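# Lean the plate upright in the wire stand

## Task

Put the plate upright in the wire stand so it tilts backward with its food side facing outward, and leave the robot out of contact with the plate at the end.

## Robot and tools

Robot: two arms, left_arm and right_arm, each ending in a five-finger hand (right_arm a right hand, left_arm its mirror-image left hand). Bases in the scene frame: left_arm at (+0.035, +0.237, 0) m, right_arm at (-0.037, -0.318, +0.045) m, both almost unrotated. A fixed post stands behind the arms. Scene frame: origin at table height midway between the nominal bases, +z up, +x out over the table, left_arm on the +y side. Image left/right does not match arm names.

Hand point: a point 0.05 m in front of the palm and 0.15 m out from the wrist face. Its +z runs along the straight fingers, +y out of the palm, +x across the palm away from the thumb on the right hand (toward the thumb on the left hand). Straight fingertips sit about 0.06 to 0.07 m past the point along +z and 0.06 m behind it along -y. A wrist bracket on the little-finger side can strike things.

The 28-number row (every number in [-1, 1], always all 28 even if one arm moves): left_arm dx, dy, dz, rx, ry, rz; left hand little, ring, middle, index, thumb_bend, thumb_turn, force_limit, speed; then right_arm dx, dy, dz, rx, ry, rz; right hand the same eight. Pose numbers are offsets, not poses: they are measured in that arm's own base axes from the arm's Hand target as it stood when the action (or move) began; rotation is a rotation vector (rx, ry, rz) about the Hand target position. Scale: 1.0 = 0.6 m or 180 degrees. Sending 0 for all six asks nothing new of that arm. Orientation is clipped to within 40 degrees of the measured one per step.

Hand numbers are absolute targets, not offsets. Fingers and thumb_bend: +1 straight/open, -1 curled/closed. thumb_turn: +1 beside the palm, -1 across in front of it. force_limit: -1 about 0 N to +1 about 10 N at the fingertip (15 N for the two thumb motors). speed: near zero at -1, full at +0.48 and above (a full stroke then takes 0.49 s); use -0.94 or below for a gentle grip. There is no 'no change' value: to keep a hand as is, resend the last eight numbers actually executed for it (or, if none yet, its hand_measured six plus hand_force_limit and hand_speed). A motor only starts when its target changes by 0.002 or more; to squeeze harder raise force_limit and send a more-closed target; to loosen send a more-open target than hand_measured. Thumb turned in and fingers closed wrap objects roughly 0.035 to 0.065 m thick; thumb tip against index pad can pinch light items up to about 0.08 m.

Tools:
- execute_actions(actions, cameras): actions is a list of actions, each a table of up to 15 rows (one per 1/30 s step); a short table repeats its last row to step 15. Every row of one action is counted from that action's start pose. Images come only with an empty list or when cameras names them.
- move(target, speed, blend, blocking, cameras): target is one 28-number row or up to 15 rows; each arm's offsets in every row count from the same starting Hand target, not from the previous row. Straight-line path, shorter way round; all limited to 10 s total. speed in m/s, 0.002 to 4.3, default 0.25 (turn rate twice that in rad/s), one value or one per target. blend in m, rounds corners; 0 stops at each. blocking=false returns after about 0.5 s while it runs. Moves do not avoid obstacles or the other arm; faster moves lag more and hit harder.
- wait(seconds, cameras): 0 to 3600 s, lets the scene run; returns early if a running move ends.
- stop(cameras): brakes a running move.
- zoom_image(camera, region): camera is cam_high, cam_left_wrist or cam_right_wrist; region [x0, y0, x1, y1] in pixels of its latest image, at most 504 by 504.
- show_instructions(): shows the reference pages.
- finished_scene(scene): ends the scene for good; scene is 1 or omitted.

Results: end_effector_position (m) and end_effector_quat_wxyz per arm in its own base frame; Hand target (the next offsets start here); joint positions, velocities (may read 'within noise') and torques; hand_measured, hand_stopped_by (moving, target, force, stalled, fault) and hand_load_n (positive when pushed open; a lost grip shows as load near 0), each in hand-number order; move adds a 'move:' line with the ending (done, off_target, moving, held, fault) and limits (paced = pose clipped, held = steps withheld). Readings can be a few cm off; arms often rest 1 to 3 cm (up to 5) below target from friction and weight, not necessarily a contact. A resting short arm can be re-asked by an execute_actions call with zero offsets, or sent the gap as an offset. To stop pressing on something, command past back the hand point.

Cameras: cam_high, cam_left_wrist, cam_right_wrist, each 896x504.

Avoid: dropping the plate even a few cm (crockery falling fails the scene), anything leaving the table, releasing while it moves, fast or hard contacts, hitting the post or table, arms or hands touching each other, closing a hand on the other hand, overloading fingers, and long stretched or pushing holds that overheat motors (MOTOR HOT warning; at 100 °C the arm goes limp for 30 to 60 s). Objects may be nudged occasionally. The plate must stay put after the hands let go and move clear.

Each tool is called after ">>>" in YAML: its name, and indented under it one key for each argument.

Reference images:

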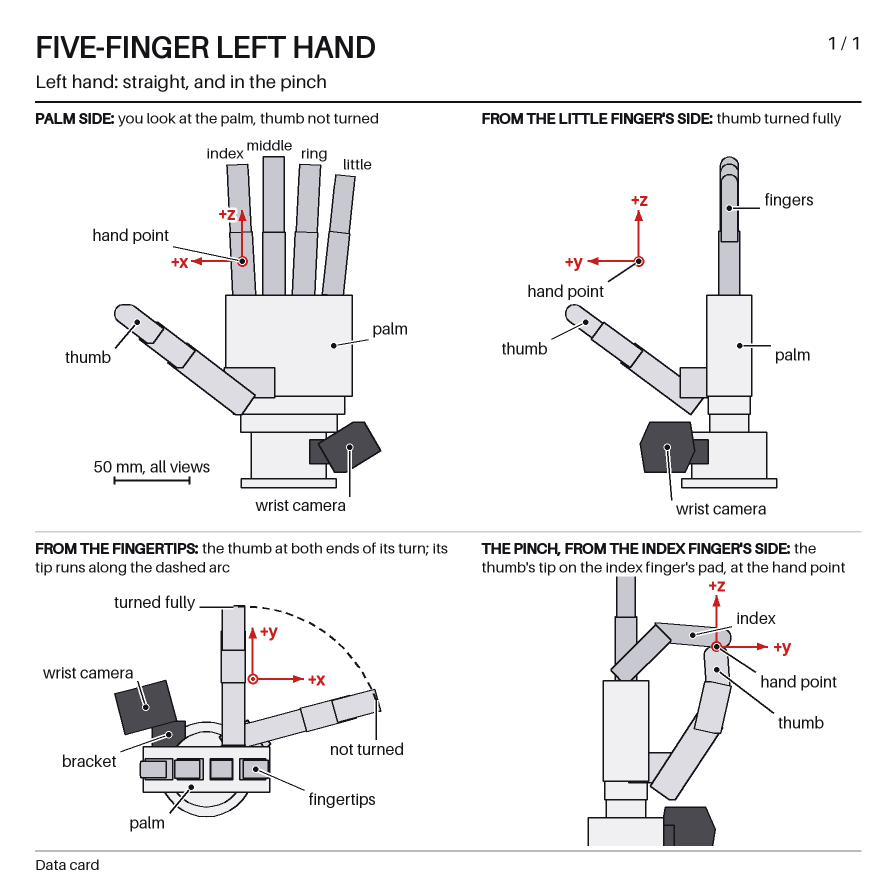

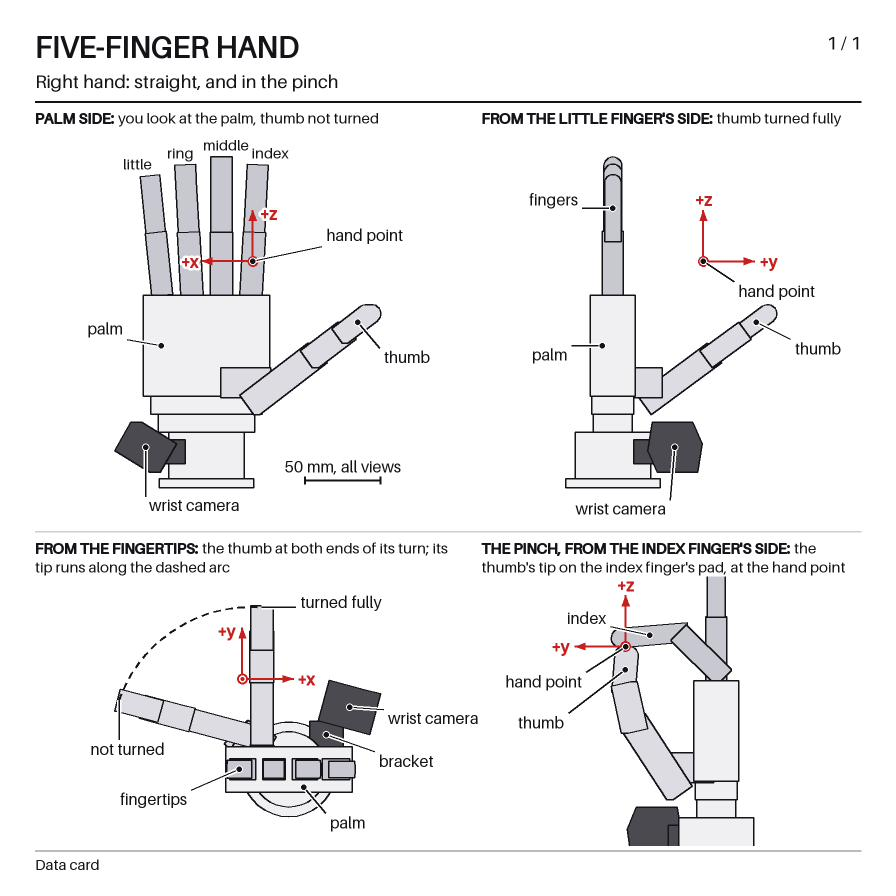

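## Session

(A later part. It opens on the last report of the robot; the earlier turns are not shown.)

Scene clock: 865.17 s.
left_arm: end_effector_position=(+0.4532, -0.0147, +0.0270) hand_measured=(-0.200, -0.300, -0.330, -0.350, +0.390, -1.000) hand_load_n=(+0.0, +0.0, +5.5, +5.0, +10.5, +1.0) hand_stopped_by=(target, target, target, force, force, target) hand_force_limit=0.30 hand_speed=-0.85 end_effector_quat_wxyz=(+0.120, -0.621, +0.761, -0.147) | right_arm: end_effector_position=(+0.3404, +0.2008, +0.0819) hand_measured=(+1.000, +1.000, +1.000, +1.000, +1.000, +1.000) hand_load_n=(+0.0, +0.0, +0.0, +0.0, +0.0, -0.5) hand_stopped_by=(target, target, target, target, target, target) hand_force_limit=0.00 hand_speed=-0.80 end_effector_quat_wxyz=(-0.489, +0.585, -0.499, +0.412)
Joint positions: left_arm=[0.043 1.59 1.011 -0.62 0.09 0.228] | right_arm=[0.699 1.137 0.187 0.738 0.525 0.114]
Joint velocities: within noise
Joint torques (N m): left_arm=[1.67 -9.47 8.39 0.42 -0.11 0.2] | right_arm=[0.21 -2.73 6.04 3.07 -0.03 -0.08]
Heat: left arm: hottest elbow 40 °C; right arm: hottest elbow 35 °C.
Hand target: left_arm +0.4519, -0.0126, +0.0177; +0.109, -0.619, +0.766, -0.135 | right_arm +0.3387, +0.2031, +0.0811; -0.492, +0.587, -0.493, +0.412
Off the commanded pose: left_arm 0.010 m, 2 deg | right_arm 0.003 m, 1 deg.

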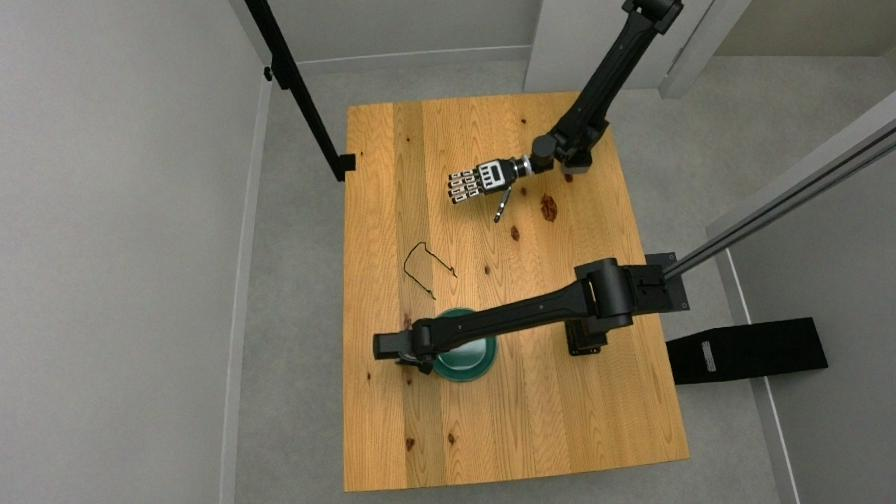

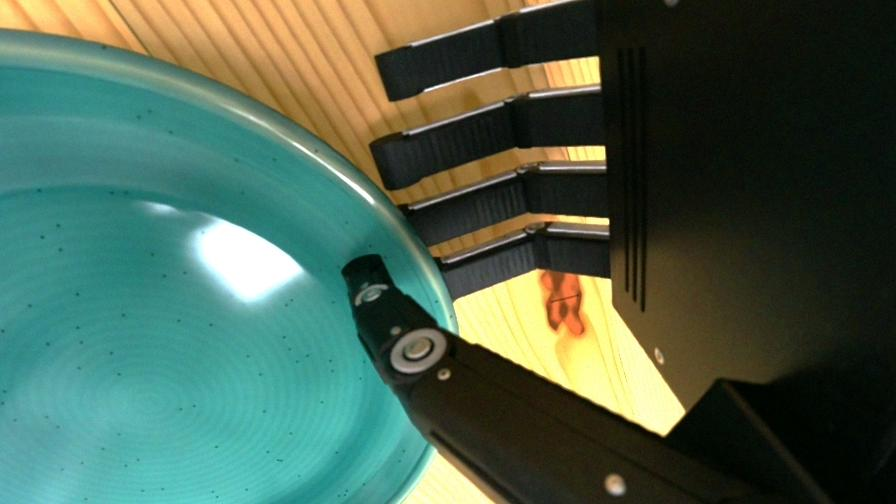

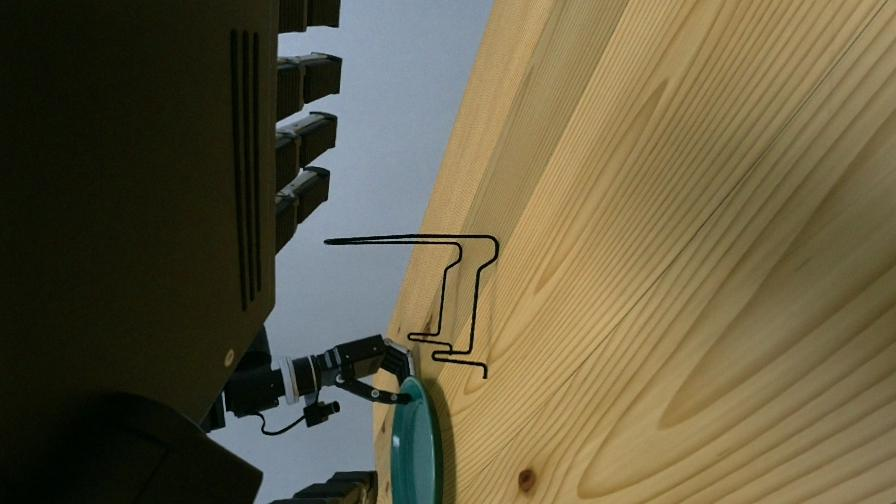

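>>> move:
  target: [-0.0145,0.0031,0.0740,-0.0162,-0.0761,0,-0.2,-0.3,-0.33,-0.5,-0.1,-1,0.3,-0.85,0,0,0,0,0,0,1,1,1,1,1,1,0,-0.8]
  speed: 0.05
  cameras: ["all"]

Scene clock: 878.73 s.
left_arm: end_effector_position=(+0.4459, -0.0155, +0.0621) hand_measured=(-0.200, -0.300, -0.330, -0.350, +0.390, -1.000) hand_load_n=(+0.0, +0.0, +6.5, +3.5, +9.0, +1.0) hand_stopped_by=(target, target, target, force, force, target) hand_force_limit=0.30 hand_speed=-0.85 end_effector_quat_wxyz=(+0.179, -0.605, +0.742, -0.226) | right_arm: end_effector_position=(+0.3404, +0.2008, +0.0819) hand_measured=(+1.000, +1.000, +1.000, +1.000, +1.000, +1.000) hand_load_n=(+0.0, +0.0, +0.0, +0.0, +0.0, +0.0) hand_stopped_by=(target, target, target, target, target, target) hand_force_limit=0.00 hand_speed=-0.80 end_effector_quat_wxyz=(-0.489, +0.585, -0.499, +0.412)
Joint positions: left_arm=[0.071 1.415 0.877 -0.469 0.157 0.228] | right_arm=[0.699 1.137 0.187 0.738 0.525 0.114]
Joint velocities: left_arm=[-0.005 0.005 -0.012 -0.007 -0.154 0.022] | right_arm=[within noise]
Joint torques (N m): left_arm=[2.08 -10.99 6.82 1.94 0.26 0.21] | right_arm=[-0.15 -3.37 5.85 3.23 0.03 -0.11]
Heat: left arm: hottest elbow 40 °C; right arm: hottest elbow 35 °C.
Hand target: left_arm +0.4432, -0.0108, +0.0622; +0.184, -0.601, +0.744, -0.227 | right_arm +0.3387, +0.2031, +0.0811; -0.492, +0.587, -0.493, +0.412
Off the commanded pose: left_arm 0.005 m, 1 deg | right_arm 0.003 m, 1 deg.
move: done

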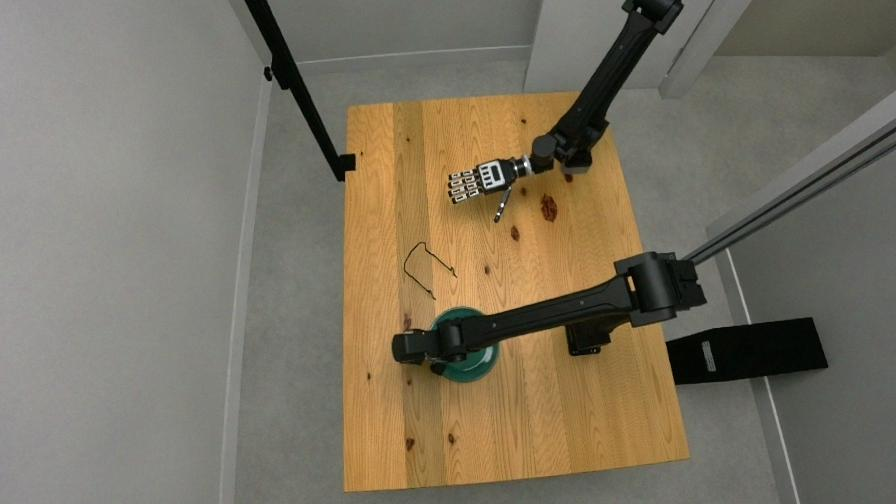

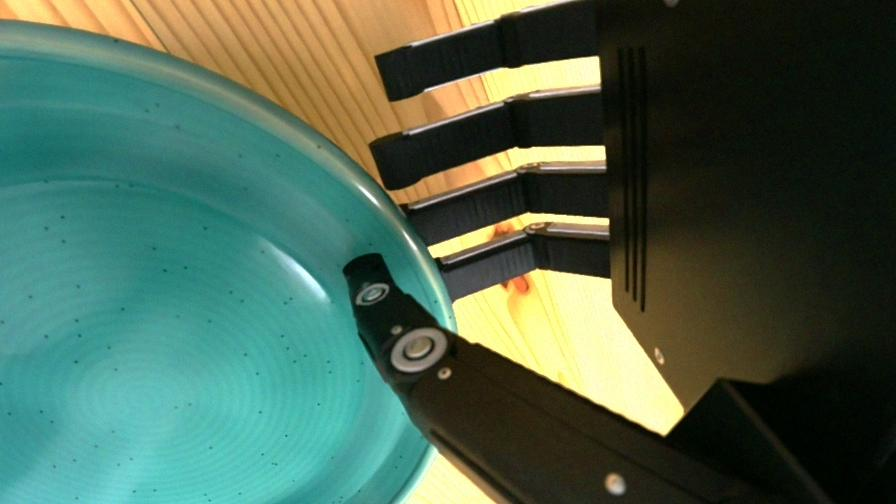

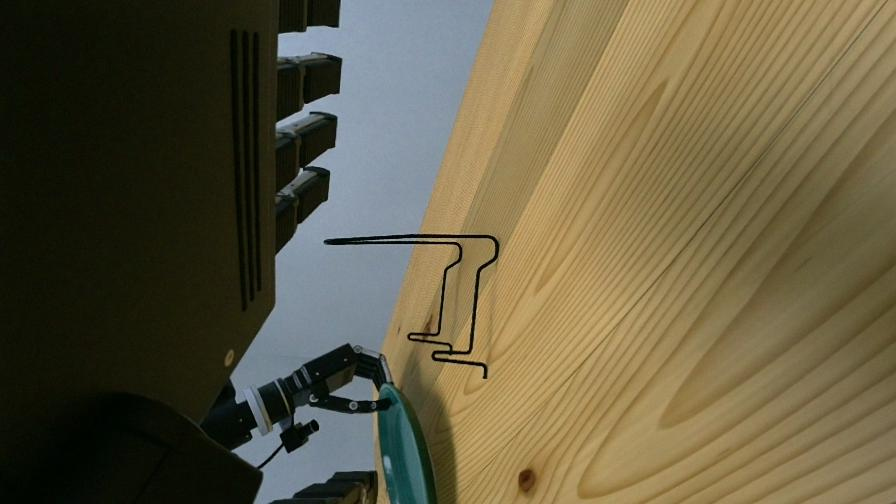

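>>> move:
  target: [-0.0317,0.0098,0.0712,-0.0162,-0.0761,0,-0.2,-0.3,-0.33,-0.5,-0.1,-1,0.3,-0.85,0,0,0,0,0,0,1,1,1,1,1,1,0,-0.8]
  speed: 0.05
  cameras: ["cam_left_wrist","cam_right_wrist"]

>>> execute_actions:
  actions:
    - [[0,0,0,0,0,0,-0.2,-0.3,-0.33,-0.5,-0.1,-1,0.3,-0.85,0,0,0,0,0,0,1,1,1,1,1,1,0,-0.8]]

Scene clock: 889.93 s.
left_arm: end_effector_position=(+0.4234, -0.0094, +0.1013) hand_measured=(-0.200, -0.300, -0.330, -0.350, +0.390, -1.000) hand_load_n=(+0.0, +0.0, +6.5, +3.5, +9.0, +0.5) hand_stopped_by=(target, target, target, force, force, target) hand_force_limit=0.30 hand_speed=-0.85 end_effector_quat_wxyz=(+0.245, -0.580, +0.712, -0.312) | right_arm: end_effector_position=(+0.3404, +0.2008, +0.0819) hand_measured=(+1.000, +1.000, +1.000, +1.000, +1.000, +1.000) hand_load_n=(+0.0, +0.0, +0.0, +0.0, +0.0, +0.0) hand_stopped_by=(target, target, target, target, target, target) hand_force_limit=0.00 hand_speed=-0.80 end_effector_quat_wxyz=(-0.489, +0.585, -0.499, +0.412)
Joint positions: left_arm=[0.132 1.191 0.71 -0.306 0.255 0.229] | right_arm=[0.699 1.137 0.187 0.738 0.525 0.114]
Joint torques (N m): left_arm=[2.2 -8.35 7.72 2.54 0.34 0.19] | right_arm=[0.32 -3.02 5.82 3.3 -0.01 -0.11]
Heat: left arm: hottest elbow 40 °C; right arm: hottest elbow 35 °C.
Hand target: left_arm +0.4242, -0.0049, +0.1049; +0.256, -0.574, +0.711, -0.316 | right_arm +0.3387, +0.2031, +0.0811; -0.492, +0.587, -0.493, +0.412
Off the commanded pose: left_arm 0.006 m, 2 deg | right_arm 0.003 m, 1 deg.
move: done

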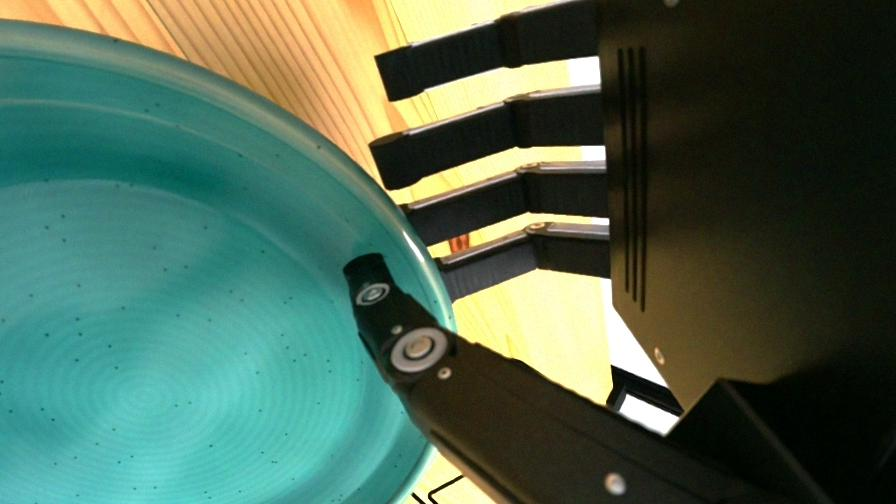

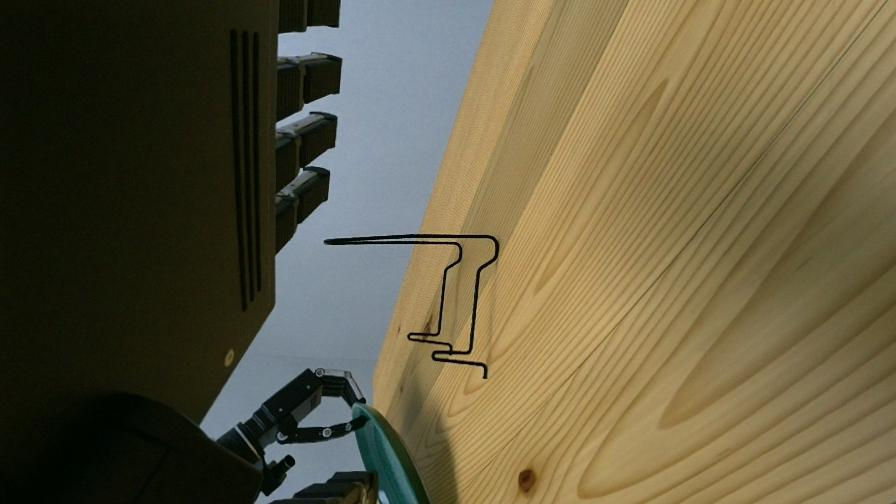

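Scene clock: 890.63 s.
left_arm: end_effector_position=(+0.4234, -0.0094, +0.1013) hand_measured=(-0.200, -0.300, -0.330, -0.350, +0.390, -1.000) hand_load_n=(+0.0, +0.0, +6.5, +3.5, +9.0, +1.0) hand_stopped_by=(target, target, target, force, force, target) hand_force_limit=0.30 hand_speed=-0.85 end_effector_quat_wxyz=(+0.245, -0.580, +0.712, -0.312) | right_arm: end_effector_position=(+0.3404, +0.2008, +0.0819) hand_measured=(+1.000, +1.000, +1.000, +1.000, +1.000, +1.000) hand_load_n=(+0.0, +0.0, +0.0, +0.0, +0.5, +0.0) hand_stopped_by=(target, target, target, target, target, target) hand_force_limit=0.00 hand_speed=-0.80 end_effector_quat_wxyz=(-0.489, +0.585, -0.499, +0.412)
Joint positions: left_arm=[0.132 1.191 0.71 -0.306 0.255 0.229] | right_arm=[0.699 1.137 0.187 0.738 0.525 0.114]
Joint torques (N m): left_arm=[2.2 -7.94 7.69 2.55 0.32 0.19] | right_arm=[-0.03 -2.73 5.93 3.22 0 -0.15]
Heat: left arm: hottest elbow 40 °C; right arm: hottest elbow 35 °C.
Hand target: left_arm +0.4242, -0.0049, +0.1049; +0.256, -0.574, +0.711, -0.316 | right_arm +0.3387, +0.2031, +0.0811; -0.492, +0.587, -0.493, +0.412
Off the commanded pose: left_arm 0.006 m, 2 deg | right_arm 0.003 m, 1 deg.
Step readings (end_effector_position of left_arm | right_arm):
0: (+0.4234, -0.0094, +0.1013) | (+0.3404, +0.2008, +0.0819)
1: (+0.4234, -0.0094, +0.1013) | (+0.3404, +0.2008, +0.0819)
2: (+0.4234, -0.0094, +0.1013) | (+0.3404, +0.2008, +0.0819)
4: (+0.4234, -0.0094, +0.1013) | (+0.3404, +0.2008, +0.0819)
8: (+0.4234, -0.0094, +0.1013) | (+0.3404, +0.2008, +0.0819)
15: (+0.4234, -0.0094, +0.1013) | (+0.3404, +0.2008, +0.0819)

>>> move:
  target:
    - [-0.029,0.0063,0.049,-0.0098,-0.0462,0,-0.2,-0.3,-0.33,-0.5,-0.1,-1,0.3,-0.85,0,0,0,0,0,0,1,1,1,1,1,1,0,-0.8]
    - [-0.0598,0.0127,0.095,-0.0196,-0.0924,0,-0.2,-0.3,-0.33,-0.5,-0.1,-1,0.3,-0.85,0,0,0,0,0,0,1,1,1,1,1,1,0,-0.8]
  speed: 0.05
  blend: 0.01
  cameras: ["cam_left_wrist","cam_right_wrist"]

Scene clock: 904.20 s.
left_arm: end_effector_position=(+0.3852, -0.0007, +0.1536) hand_measured=(-0.200, -0.300, -0.330, -0.350, +0.390, -1.000) hand_load_n=(+0.0, +0.0, +5.5, +2.0, +9.0, +1.0) hand_stopped_by=(target, target, target, force, force, target) hand_force_limit=0.30 hand_speed=-0.85 end_effector_quat_wxyz=(+0.325, -0.533, +0.666, -0.409) | right_arm: end_effector_position=(+0.3404, +0.2008, +0.0819) hand_measured=(+1.000, +1.000, +1.000, +1.000, +1.000, +1.000) hand_load_n=(+0.0, +0.0, +0.0, +0.0, +0.0, -0.5) hand_stopped_by=(target, target, target, target, target, target) hand_force_limit=0.00 hand_speed=-0.80 end_effector_quat_wxyz=(-0.489, +0.585, -0.499, +0.412)
Joint positions: left_arm=[0.245 0.889 0.527 -0.156 0.415 0.223] | right_arm=[0.699 1.137 0.187 0.738 0.525 0.114]
Joint torques (N m): left_arm=[2.2 -4.07 8.79 3.28 0.36 -0.04] | right_arm=[0.5 -1.67 6.11 3.03 -0.02 -0.13]
Heat: left arm: hottest elbow 40 °C; right arm: hottest elbow 35 °C.
Hand target: left_arm +0.3883, +0.0027, +0.1619; +0.338, -0.530, +0.656, -0.417 | right_arm +0.3387, +0.2031, +0.0811; -0.492, +0.587, -0.493, +0.412
Off the commanded pose: left_arm 0.010 m, 2 deg | right_arm 0.003 m, 1 deg.
move: done

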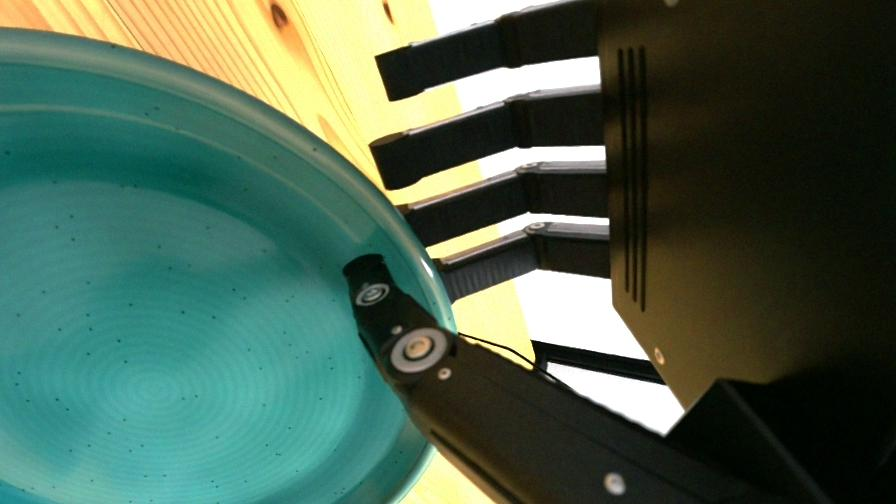

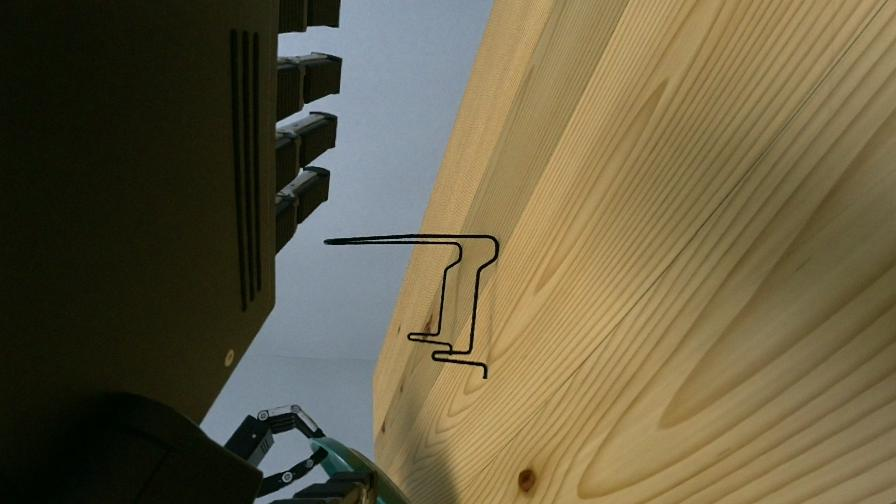

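>>> move:
  target:
    - [-0.0507,0.010,0.050,-0.0122,-0.0571,0,-0.2,-0.3,-0.33,-0.5,-0.1,-1,0.3,-0.85,0,0,0,0,0,0,1,1,1,1,1,1,0,-0.8]
    - [-0.1037,0.020,0.087,-0.0243,-0.1141,0,-0.2,-0.3,-0.33,-0.5,-0.1,-1,0.3,-0.85,0,0,0,0,0,0,1,1,1,1,1,1,0,-0.8]
  speed: 0.05
  blend: 0.01
  cameras: ["all"]

Scene clock: 917.20 s.
left_arm: end_effector_position=(+0.3240, +0.0118, +0.1990) hand_measured=(-0.200, -0.300, -0.330, -0.350, +0.390, -1.000) hand_load_n=(+0.0, +0.0, +5.5, +1.0, +9.0, +0.5) hand_stopped_by=(target, target, target, force, force, target) hand_force_limit=0.30 hand_speed=-0.85 end_effector_quat_wxyz=(+0.412, -0.472, +0.578, -0.523) | right_arm: end_effector_position=(+0.3404, +0.2008, +0.0819) hand_measured=(+1.000, +1.000, +1.000, +1.000, +1.000, +1.000) hand_load_n=(+0.0, -0.5, +0.0, +0.0, +0.0, -0.5) hand_stopped_by=(target, target, target, target, target, target) hand_force_limit=0.00 hand_speed=-0.80 end_effector_quat_wxyz=(-0.489, +0.585, -0.499, +0.412)
Joint positions: left_arm=[0.512 0.512 0.292 0.067 0.726 0.085] | right_arm=[0.699 1.137 0.187 0.738 0.525 0.114]
Joint torques (N m): left_arm=[2.02 -0.26 9.87 3.66 0.29 -0.11] | right_arm=[-0.09 -3.55 5.91 3.23 -0.08 -0.07]
Heat: left arm: hottest elbow 41 °C; right arm: hottest elbow 35 °C.
Hand target: left_arm +0.3261, +0.0147, +0.2142; +0.429, -0.460, +0.569, -0.530 | right_arm +0.3387, +0.2031, +0.0811; -0.492, +0.587, -0.493, +0.412
Off the commanded pose: left_arm 0.016 m, 3 deg | right_arm 0.003 m, 1 deg.
move: off_target (left_arm)

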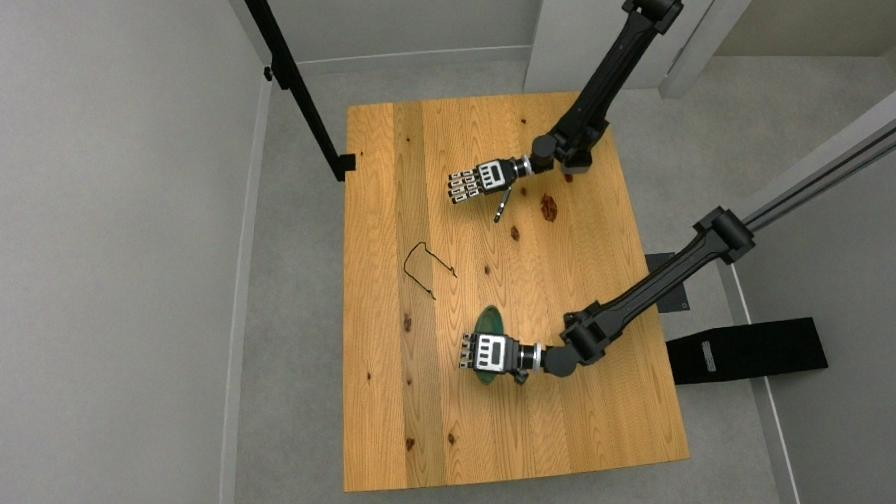

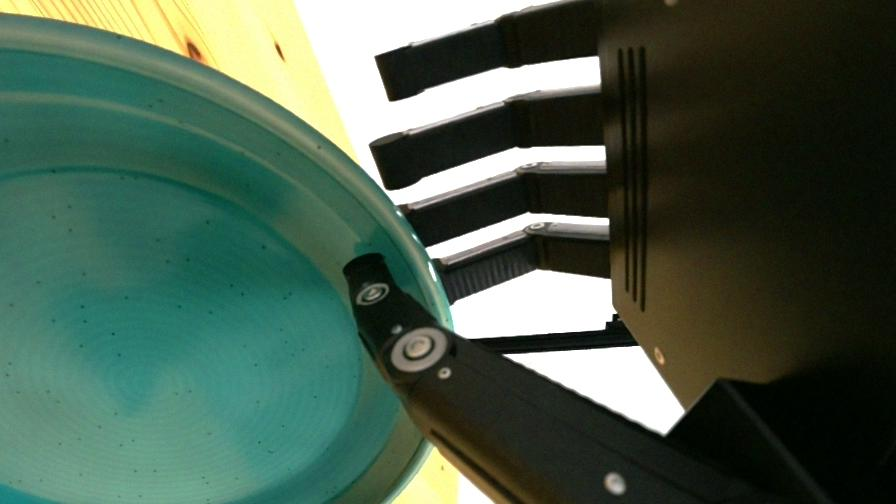

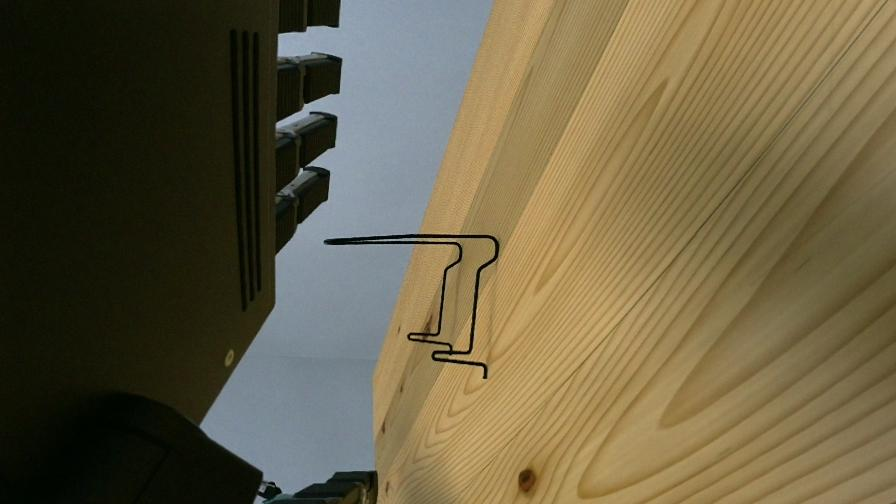

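>>> move:
  target: [0,0,0.05,0,0,0,-0.2,-0.3,-0.33,-0.5,-0.1,-1,0.3,-0.85,0,0,0,0,0,0,1,1,1,1,1,1,0,-0.8]
  speed: 0.05
  cameras: ["cam_left_wrist","cam_high"]

Scene clock: 991.97 s.
left_arm: end_effector_position=(+0.3184, +0.0086, +0.2014) hand_measured=(-0.200, -0.300, -0.330, -0.350, +0.390, -1.000) hand_load_n=(+0.0, +0.0, +5.5, +0.0, +8.5, +0.5) hand_stopped_by=(target, target, target, force, force, target) hand_force_limit=0.30 hand_speed=-0.85 end_effector_quat_wxyz=(+0.405, -0.478, +0.578, -0.522) | right_arm: end_effector_position=(+0.3404, +0.2008, +0.0819) hand_measured=(+1.000, +1.000, +1.000, +1.000, +1.000, +1.000) hand_load_n=(+0.0, +0.0, +0.0, +0.0, +0.0, -0.5) hand_stopped_by=(target, target, target, target, target, target) hand_force_limit=0.00 hand_speed=-0.80 end_effector_quat_wxyz=(-0.489, +0.585, -0.499, +0.412)
Joint positions: left_arm=[0.513 0.479 0.299 0.011 0.726 0.082] | right_arm=[0.699 1.137 0.187 0.738 0.525 0.114]
Joint torques (N m): left_arm=[2.49 -0.15 14.78 1.81 0.29 -0.12] | right_arm=[0.62 -4.07 5.87 3.15 0.04 -0.11]
Heat: left arm: hottest elbow 45 °C; right arm: hottest elbow 35 °C.
Hand target: left_arm +0.3261, +0.0147, +0.2442; +0.429, -0.460, +0.569, -0.530 | right_arm +0.3387, +0.2031, +0.0811; -0.492, +0.587, -0.493, +0.412
Off the commanded pose: left_arm 0.044 m, 4 deg | right_arm 0.003 m, 1 deg.
move: off_target (left_arm)
Images, in order (width x height): cam_high 896x504, cam_left_wrist 896x504.

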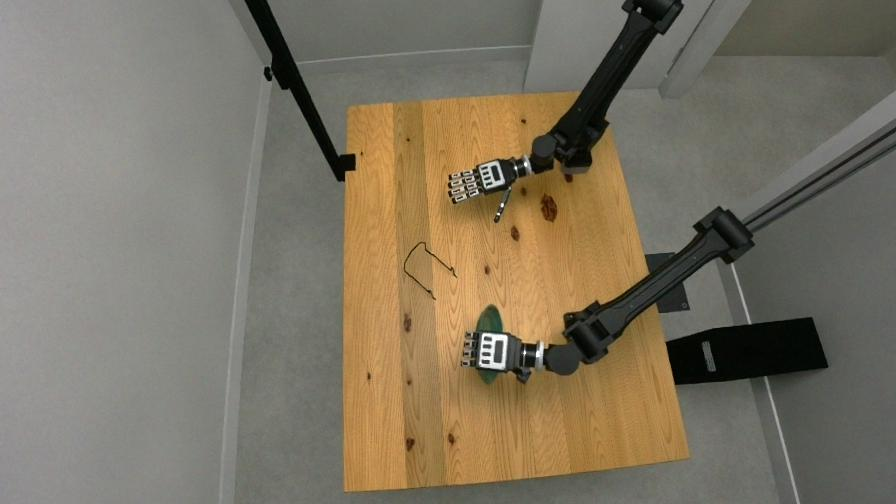

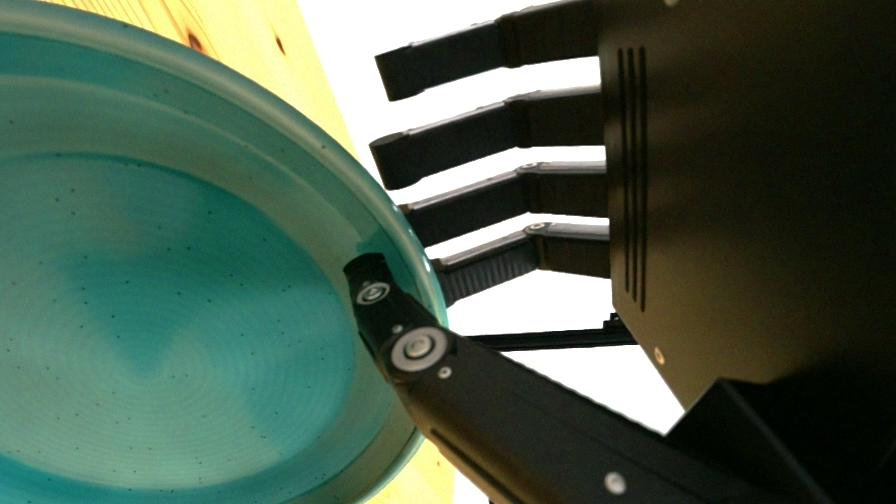

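>>> move:
  target: [0,0,0.05,0,0,0,-0.2,-0.3,-0.33,-0.5,-0.1,-1,0.3,-0.85,0,0,0,0,0,0,1,1,1,1,1,1,0,-0.8]
  speed: 0.05
  cameras: ["cam_left_wrist"]

Scene clock: 1009.87 s.
left_arm: end_effector_position=(+0.3170, +0.0084, +0.2186) hand_measured=(-0.200, -0.300, -0.330, -0.350, +0.390, -1.000) hand_load_n=(+0.0, +0.0, +4.5, +0.0, +9.5, +0.5) hand_stopped_by=(target, target, target, force, force, target) hand_force_limit=0.30 hand_speed=-0.85 end_effector_quat_wxyz=(+0.395, -0.488, +0.579, -0.520) | right_arm: end_effector_position=(+0.3404, +0.2008, +0.0819) hand_measured=(+1.000, +1.000, +1.000, +1.000, +1.000, +1.000) hand_load_n=(+0.0, +0.0, +0.0, +0.0, +0.0, +0.0) hand_stopped_by=(target, target, target, target, target, target) hand_force_limit=0.00 hand_speed=-0.80 end_effector_quat_wxyz=(-0.489, +0.585, -0.499, +0.412)
Joint positions: left_arm=[0.515 0.468 0.357 -0.086 0.726 0.082] | right_arm=[0.699 1.137 0.187 0.738 0.525 0.114]
Joint torques (N m): left_arm=[2.2 -0.15 16.29 2.09 0.37 -0.11] | right_arm=[0.32 -2.32 5.9 3.03 0 -0.09]
Heat: left arm: hottest elbow 46 °C; right arm: hottest elbow 35 °C.
Hand target: left_arm +0.3261, +0.0147, +0.2742; +0.429, -0.460, +0.569, -0.530 | right_arm +0.3387, +0.2031, +0.0811; -0.492, +0.587, -0.493, +0.412
Off the commanded pose: left_arm 0.057 m, 5 deg | right_arm 0.003 m, 1 deg.
move: off_target (left_arm)

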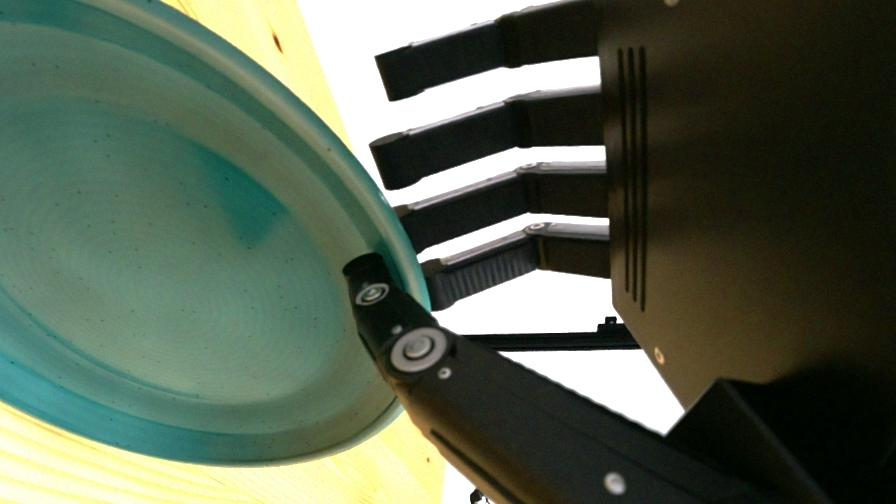

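>>> move:
  target: [0,0,-0.05,0,0,0,-0.2,-0.3,-0.33,-0.5,-0.1,-1,0.3,-0.85,0,0,0,0,0,0,1,1,1,1,1,1,0,-0.8]
  speed: 0.05
  cameras: ["cam_high","cam_left_wrist"]

>>> zoom_image:
  camera: "cam_high"
  region: [420, 270, 640, 400]

Scene clock: 1024.73 s.
left_arm: end_effector_position=(+0.3215, +0.0115, +0.2244) hand_measured=(-0.200, -0.300, -0.330, -0.350, +0.390, -1.000) hand_load_n=(+0.0, +0.0, +4.5, +0.0, +9.0, +0.5) hand_stopped_by=(target, target, target, force, force, target) hand_force_limit=0.30 hand_speed=-0.85 end_effector_quat_wxyz=(+0.408, -0.476, +0.577, -0.522) | right_arm: end_effector_position=(+0.3404, +0.2008, +0.0819) hand_measured=(+1.000, +1.000, +1.000, +1.000, +1.000, +1.000) hand_load_n=(+0.0, +0.0, +0.0, +0.0, +0.0, +0.0) hand_stopped_by=(target, target, target, target, target, target) hand_force_limit=0.00 hand_speed=-0.80 end_effector_quat_wxyz=(-0.489, +0.585, -0.499, +0.412)
Joint positions: left_arm=[0.517 0.477 0.357 -0.041 0.727 0.082] | right_arm=[0.699 1.137 0.187 0.738 0.525 0.114]
Joint torques (N m): left_arm=[1.79 0.56 10.76 3.99 0.31 -0.1] | right_arm=[0.21 -2.9 5.91 3.21 -0.03 -0.11]
Heat: left arm: hottest elbow 50 °C; right arm: hottest elbow 35 °C.
Hand target: left_arm +0.3261, +0.0146, +0.2441; +0.429, -0.460, +0.569, -0.530 | right_arm +0.3387, +0.2031, +0.0811; -0.492, +0.587, -0.493, +0.412
Off the commanded pose: left_arm 0.021 m, 3 deg | right_arm 0.003 m, 1 deg.
move: off_target (left_arm)

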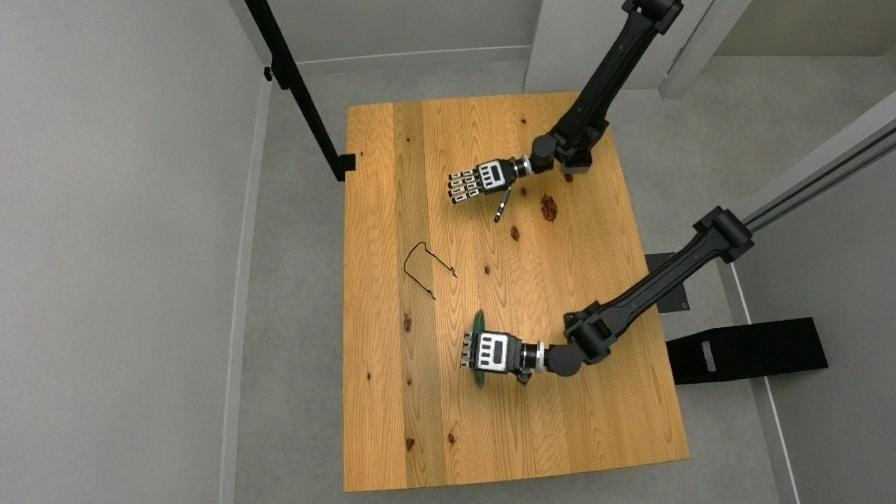

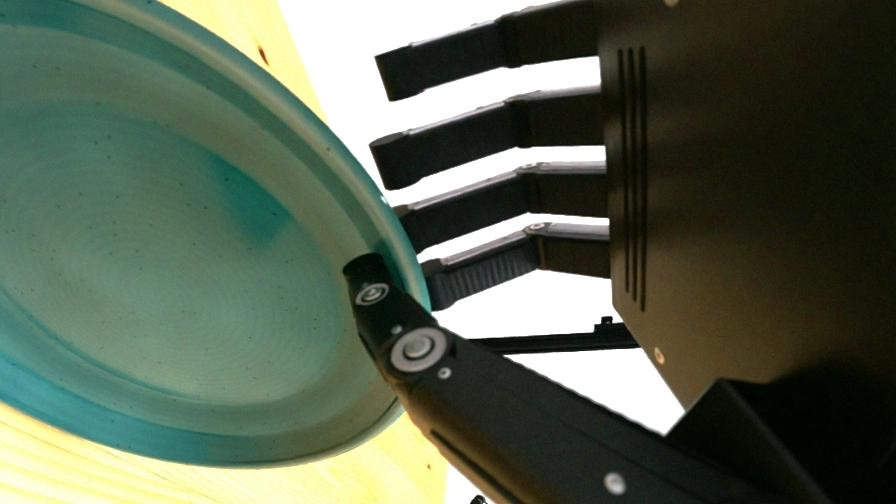

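Scaled by 2.291 from the camera's image (finer frame: 1280x720).

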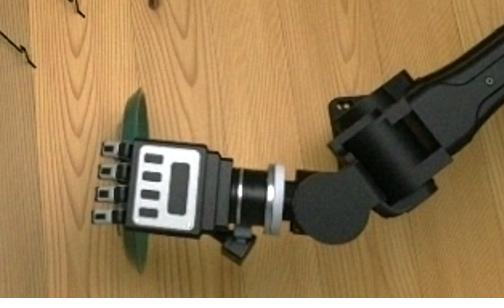

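>>> move:
  target:
    - [0,0,0,0,0,0,-0.2,-0.3,-0.33,-0.5,-0.1,-1,0.3,-0.85,-0.03,0,0.19,0,0,0,1,1,1,1,1,1,0,-0.8]
    - [0,0,0,0,0,0,-0.2,-0.3,-0.33,-0.5,-0.1,-1,0.3,-0.85,0.088,0.235,0.19,0,0,0.2778,1,1,1,1,1,1,0,-0.8]
  speed: 0.15
  blend: 0.03
  cameras: ["all"]

Scene clock: 1093.33 s.
left_arm: end_effector_position=(+0.3215, +0.0115, +0.2246) hand_measured=(-0.200, -0.300, -0.330, -0.350, +0.390, -1.000) hand_load_n=(+0.0, +0.0, +4.0, +0.0, +10.0, +0.5) hand_stopped_by=(target, target, target, force, force, target) hand_force_limit=0.30 hand_speed=-0.85 end_effector_quat_wxyz=(+0.409, -0.476, +0.577, -0.522) | right_arm: end_effector_position=(+0.3709, +0.3370, +0.1701) hand_measured=(+1.000, +1.000, +1.000, +1.000, +1.000, +1.000) hand_load_n=(+0.0, +0.0, +0.0, +0.0, +0.0, +0.0) hand_stopped_by=(target, target, target, target, target, target) hand_force_limit=0.00 hand_speed=-0.80 end_effector_quat_wxyz=(-0.605, +0.753, -0.215, +0.144)
Joint positions: left_arm=[0.517 0.477 0.357 -0.041 0.727 0.082] | right_arm=[0.491 1.265 0.648 0.347 -0.55 -0.1]
Joint torques (N m): left_arm=[1.73 0.38 10.73 4 0.3 -0.07] | right_arm=[-1.79 -7.47 11.9 2.92 -0.32 -0.1]
Heat: left arm: hottest elbow 47 °C; right arm: hottest elbow 36 °C.
Hand target: left_arm +0.3261, +0.0146, +0.2441; +0.429, -0.460, +0.569, -0.530 | right_arm +0.3915, +0.3442, +0.1953; -0.620, +0.740, -0.199, +0.165
Off the commanded pose: left_arm 0.020 m, 3 deg | right_arm 0.033 m, 4 deg.
move: off_target (right_arm)

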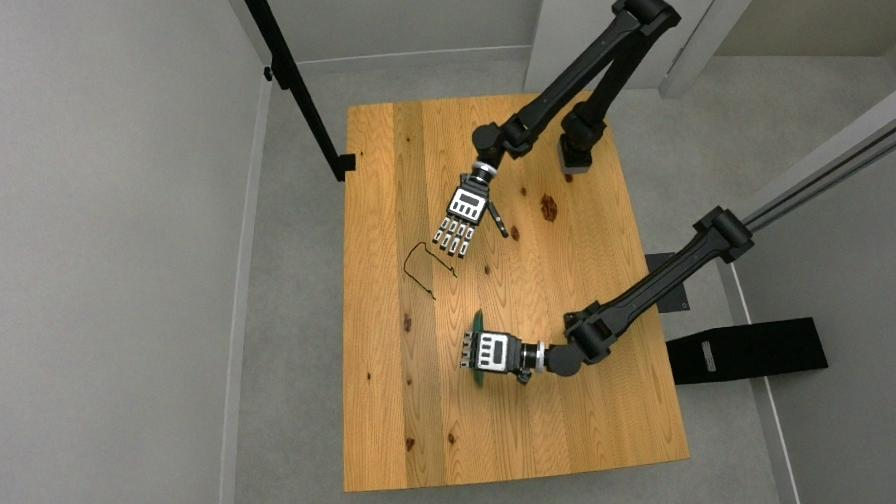

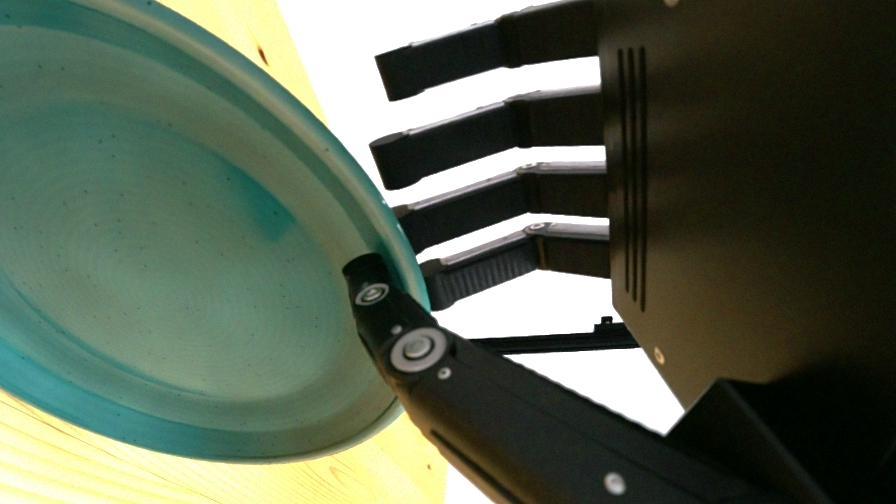

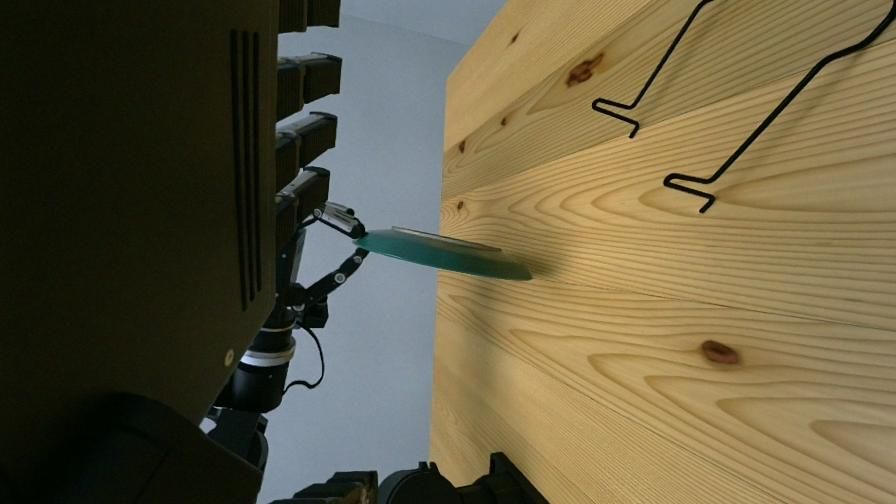

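Excellent view. Zoom in.

>>> zoom_image:
  camera: "cam_right_wrist"
  region: [270, 160, 550, 330]

>>> zoom_image:
  camera: "cam_left_wrist"
  region: [320, 140, 520, 360]

Scaled by 1.800 from the camera's image (finer frame: 1280x720).

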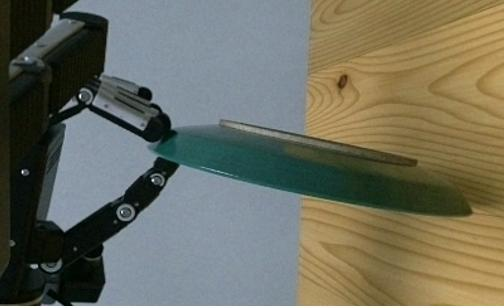

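Scaled by 2.291 from the camera's image (finer frame: 1280x720).

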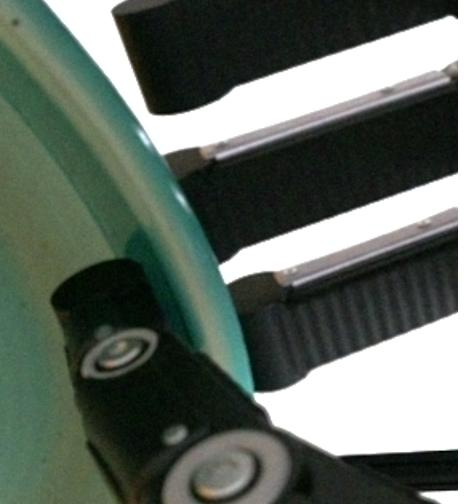

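>>> move:
  target: [0,0,-0.025,0,0,0,-0.2,-0.3,-0.33,-0.5,-0.1,-1,0.3,-0.85,0,0,0,0,0,0,1,1,1,1,1,1,0,-0.8]
  speed: 0.03
  cameras: ["cam_left_wrist","cam_right_wrist"]

>>> zoom_image:
  camera: "cam_right_wrist"
  region: [270, 160, 550, 330]

Scene clock: 1103.53 s.
left_arm: end_effector_position=(+0.3235, +0.0127, +0.2196) hand_measured=(-0.200, -0.300, -0.330, -0.350, +0.390, -1.000) hand_load_n=(+0.0, +0.0, +5.0, +0.0, +9.0, +1.0) hand_stopped_by=(target, target, target, force, force, target) hand_force_limit=0.30 hand_speed=-0.85 end_effector_quat_wxyz=(+0.419, -0.467, +0.576, -0.524) | right_arm: end_effector_position=(+0.3709, +0.3369, +0.1701) hand_measured=(+1.000, +1.000, +1.000, +1.000, +1.000, +1.000) hand_load_n=(+0.0, +0.0, +0.0, -0.5, +0.0, +0.0) hand_stopped_by=(target, target, target, target, target, target) hand_force_limit=0.00 hand_speed=-0.80 end_effector_quat_wxyz=(-0.605, +0.753, -0.215, +0.145)
Joint positions: left_arm=[0.517 0.484 0.331 0.019 0.727 0.082] | right_arm=[0.491 1.265 0.648 0.347 -0.55 -0.1]
Joint torques (N m): left_arm=[1.85 1.2 9.89 3.51 0.26 -0.1] | right_arm=[-1.26 -7.12 11.77 2.95 -0.26 -0.11]
Heat: left arm: hottest elbow 47 °C; right arm: hottest elbow 38 °C.
Hand target: left_arm +0.3261, +0.0147, +0.2291; +0.429, -0.460, +0.569, -0.530 | right_arm +0.3916, +0.3442, +0.1952; -0.620, +0.741, -0.199, +0.165
Off the commanded pose: left_arm 0.010 m, 2 deg | right_arm 0.033 m, 4 deg.
move: done

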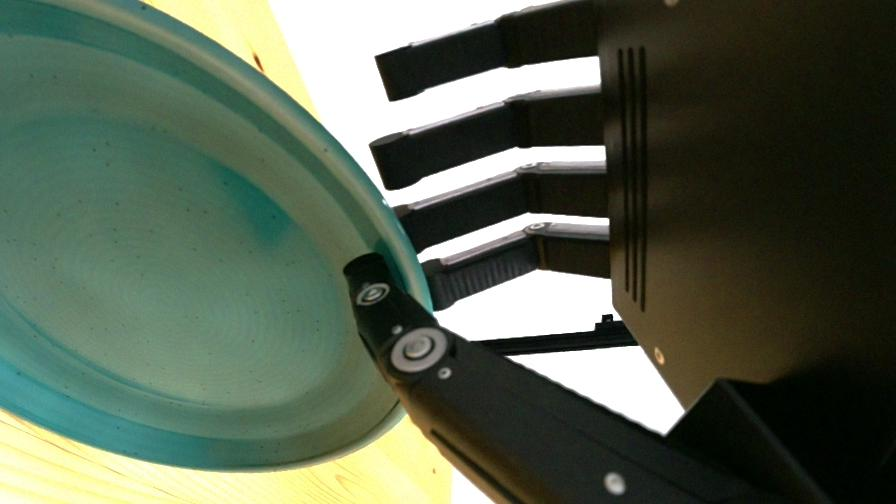

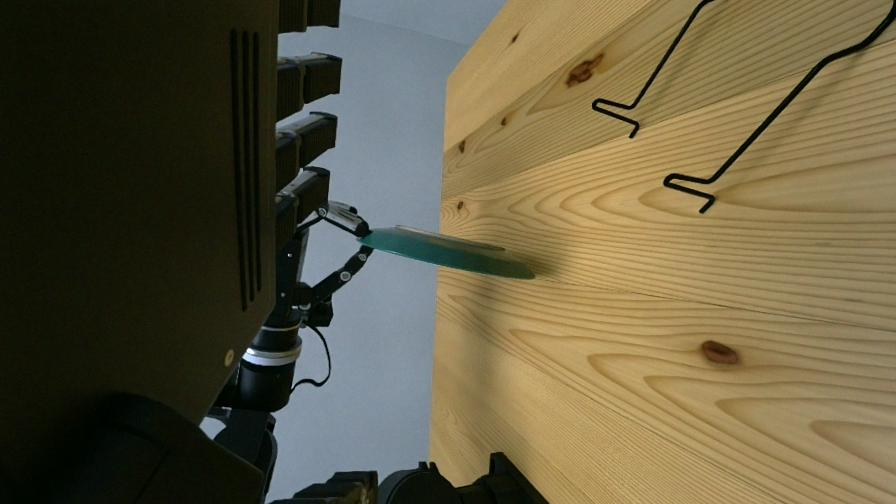

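Scaled by 1.800 from the camera's image (finer frame: 1280x720).

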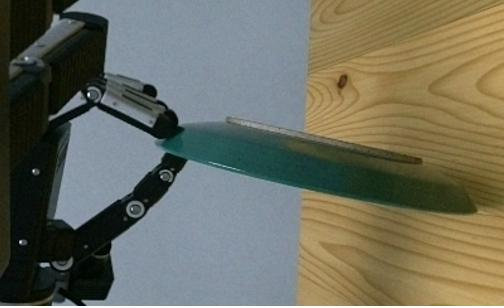

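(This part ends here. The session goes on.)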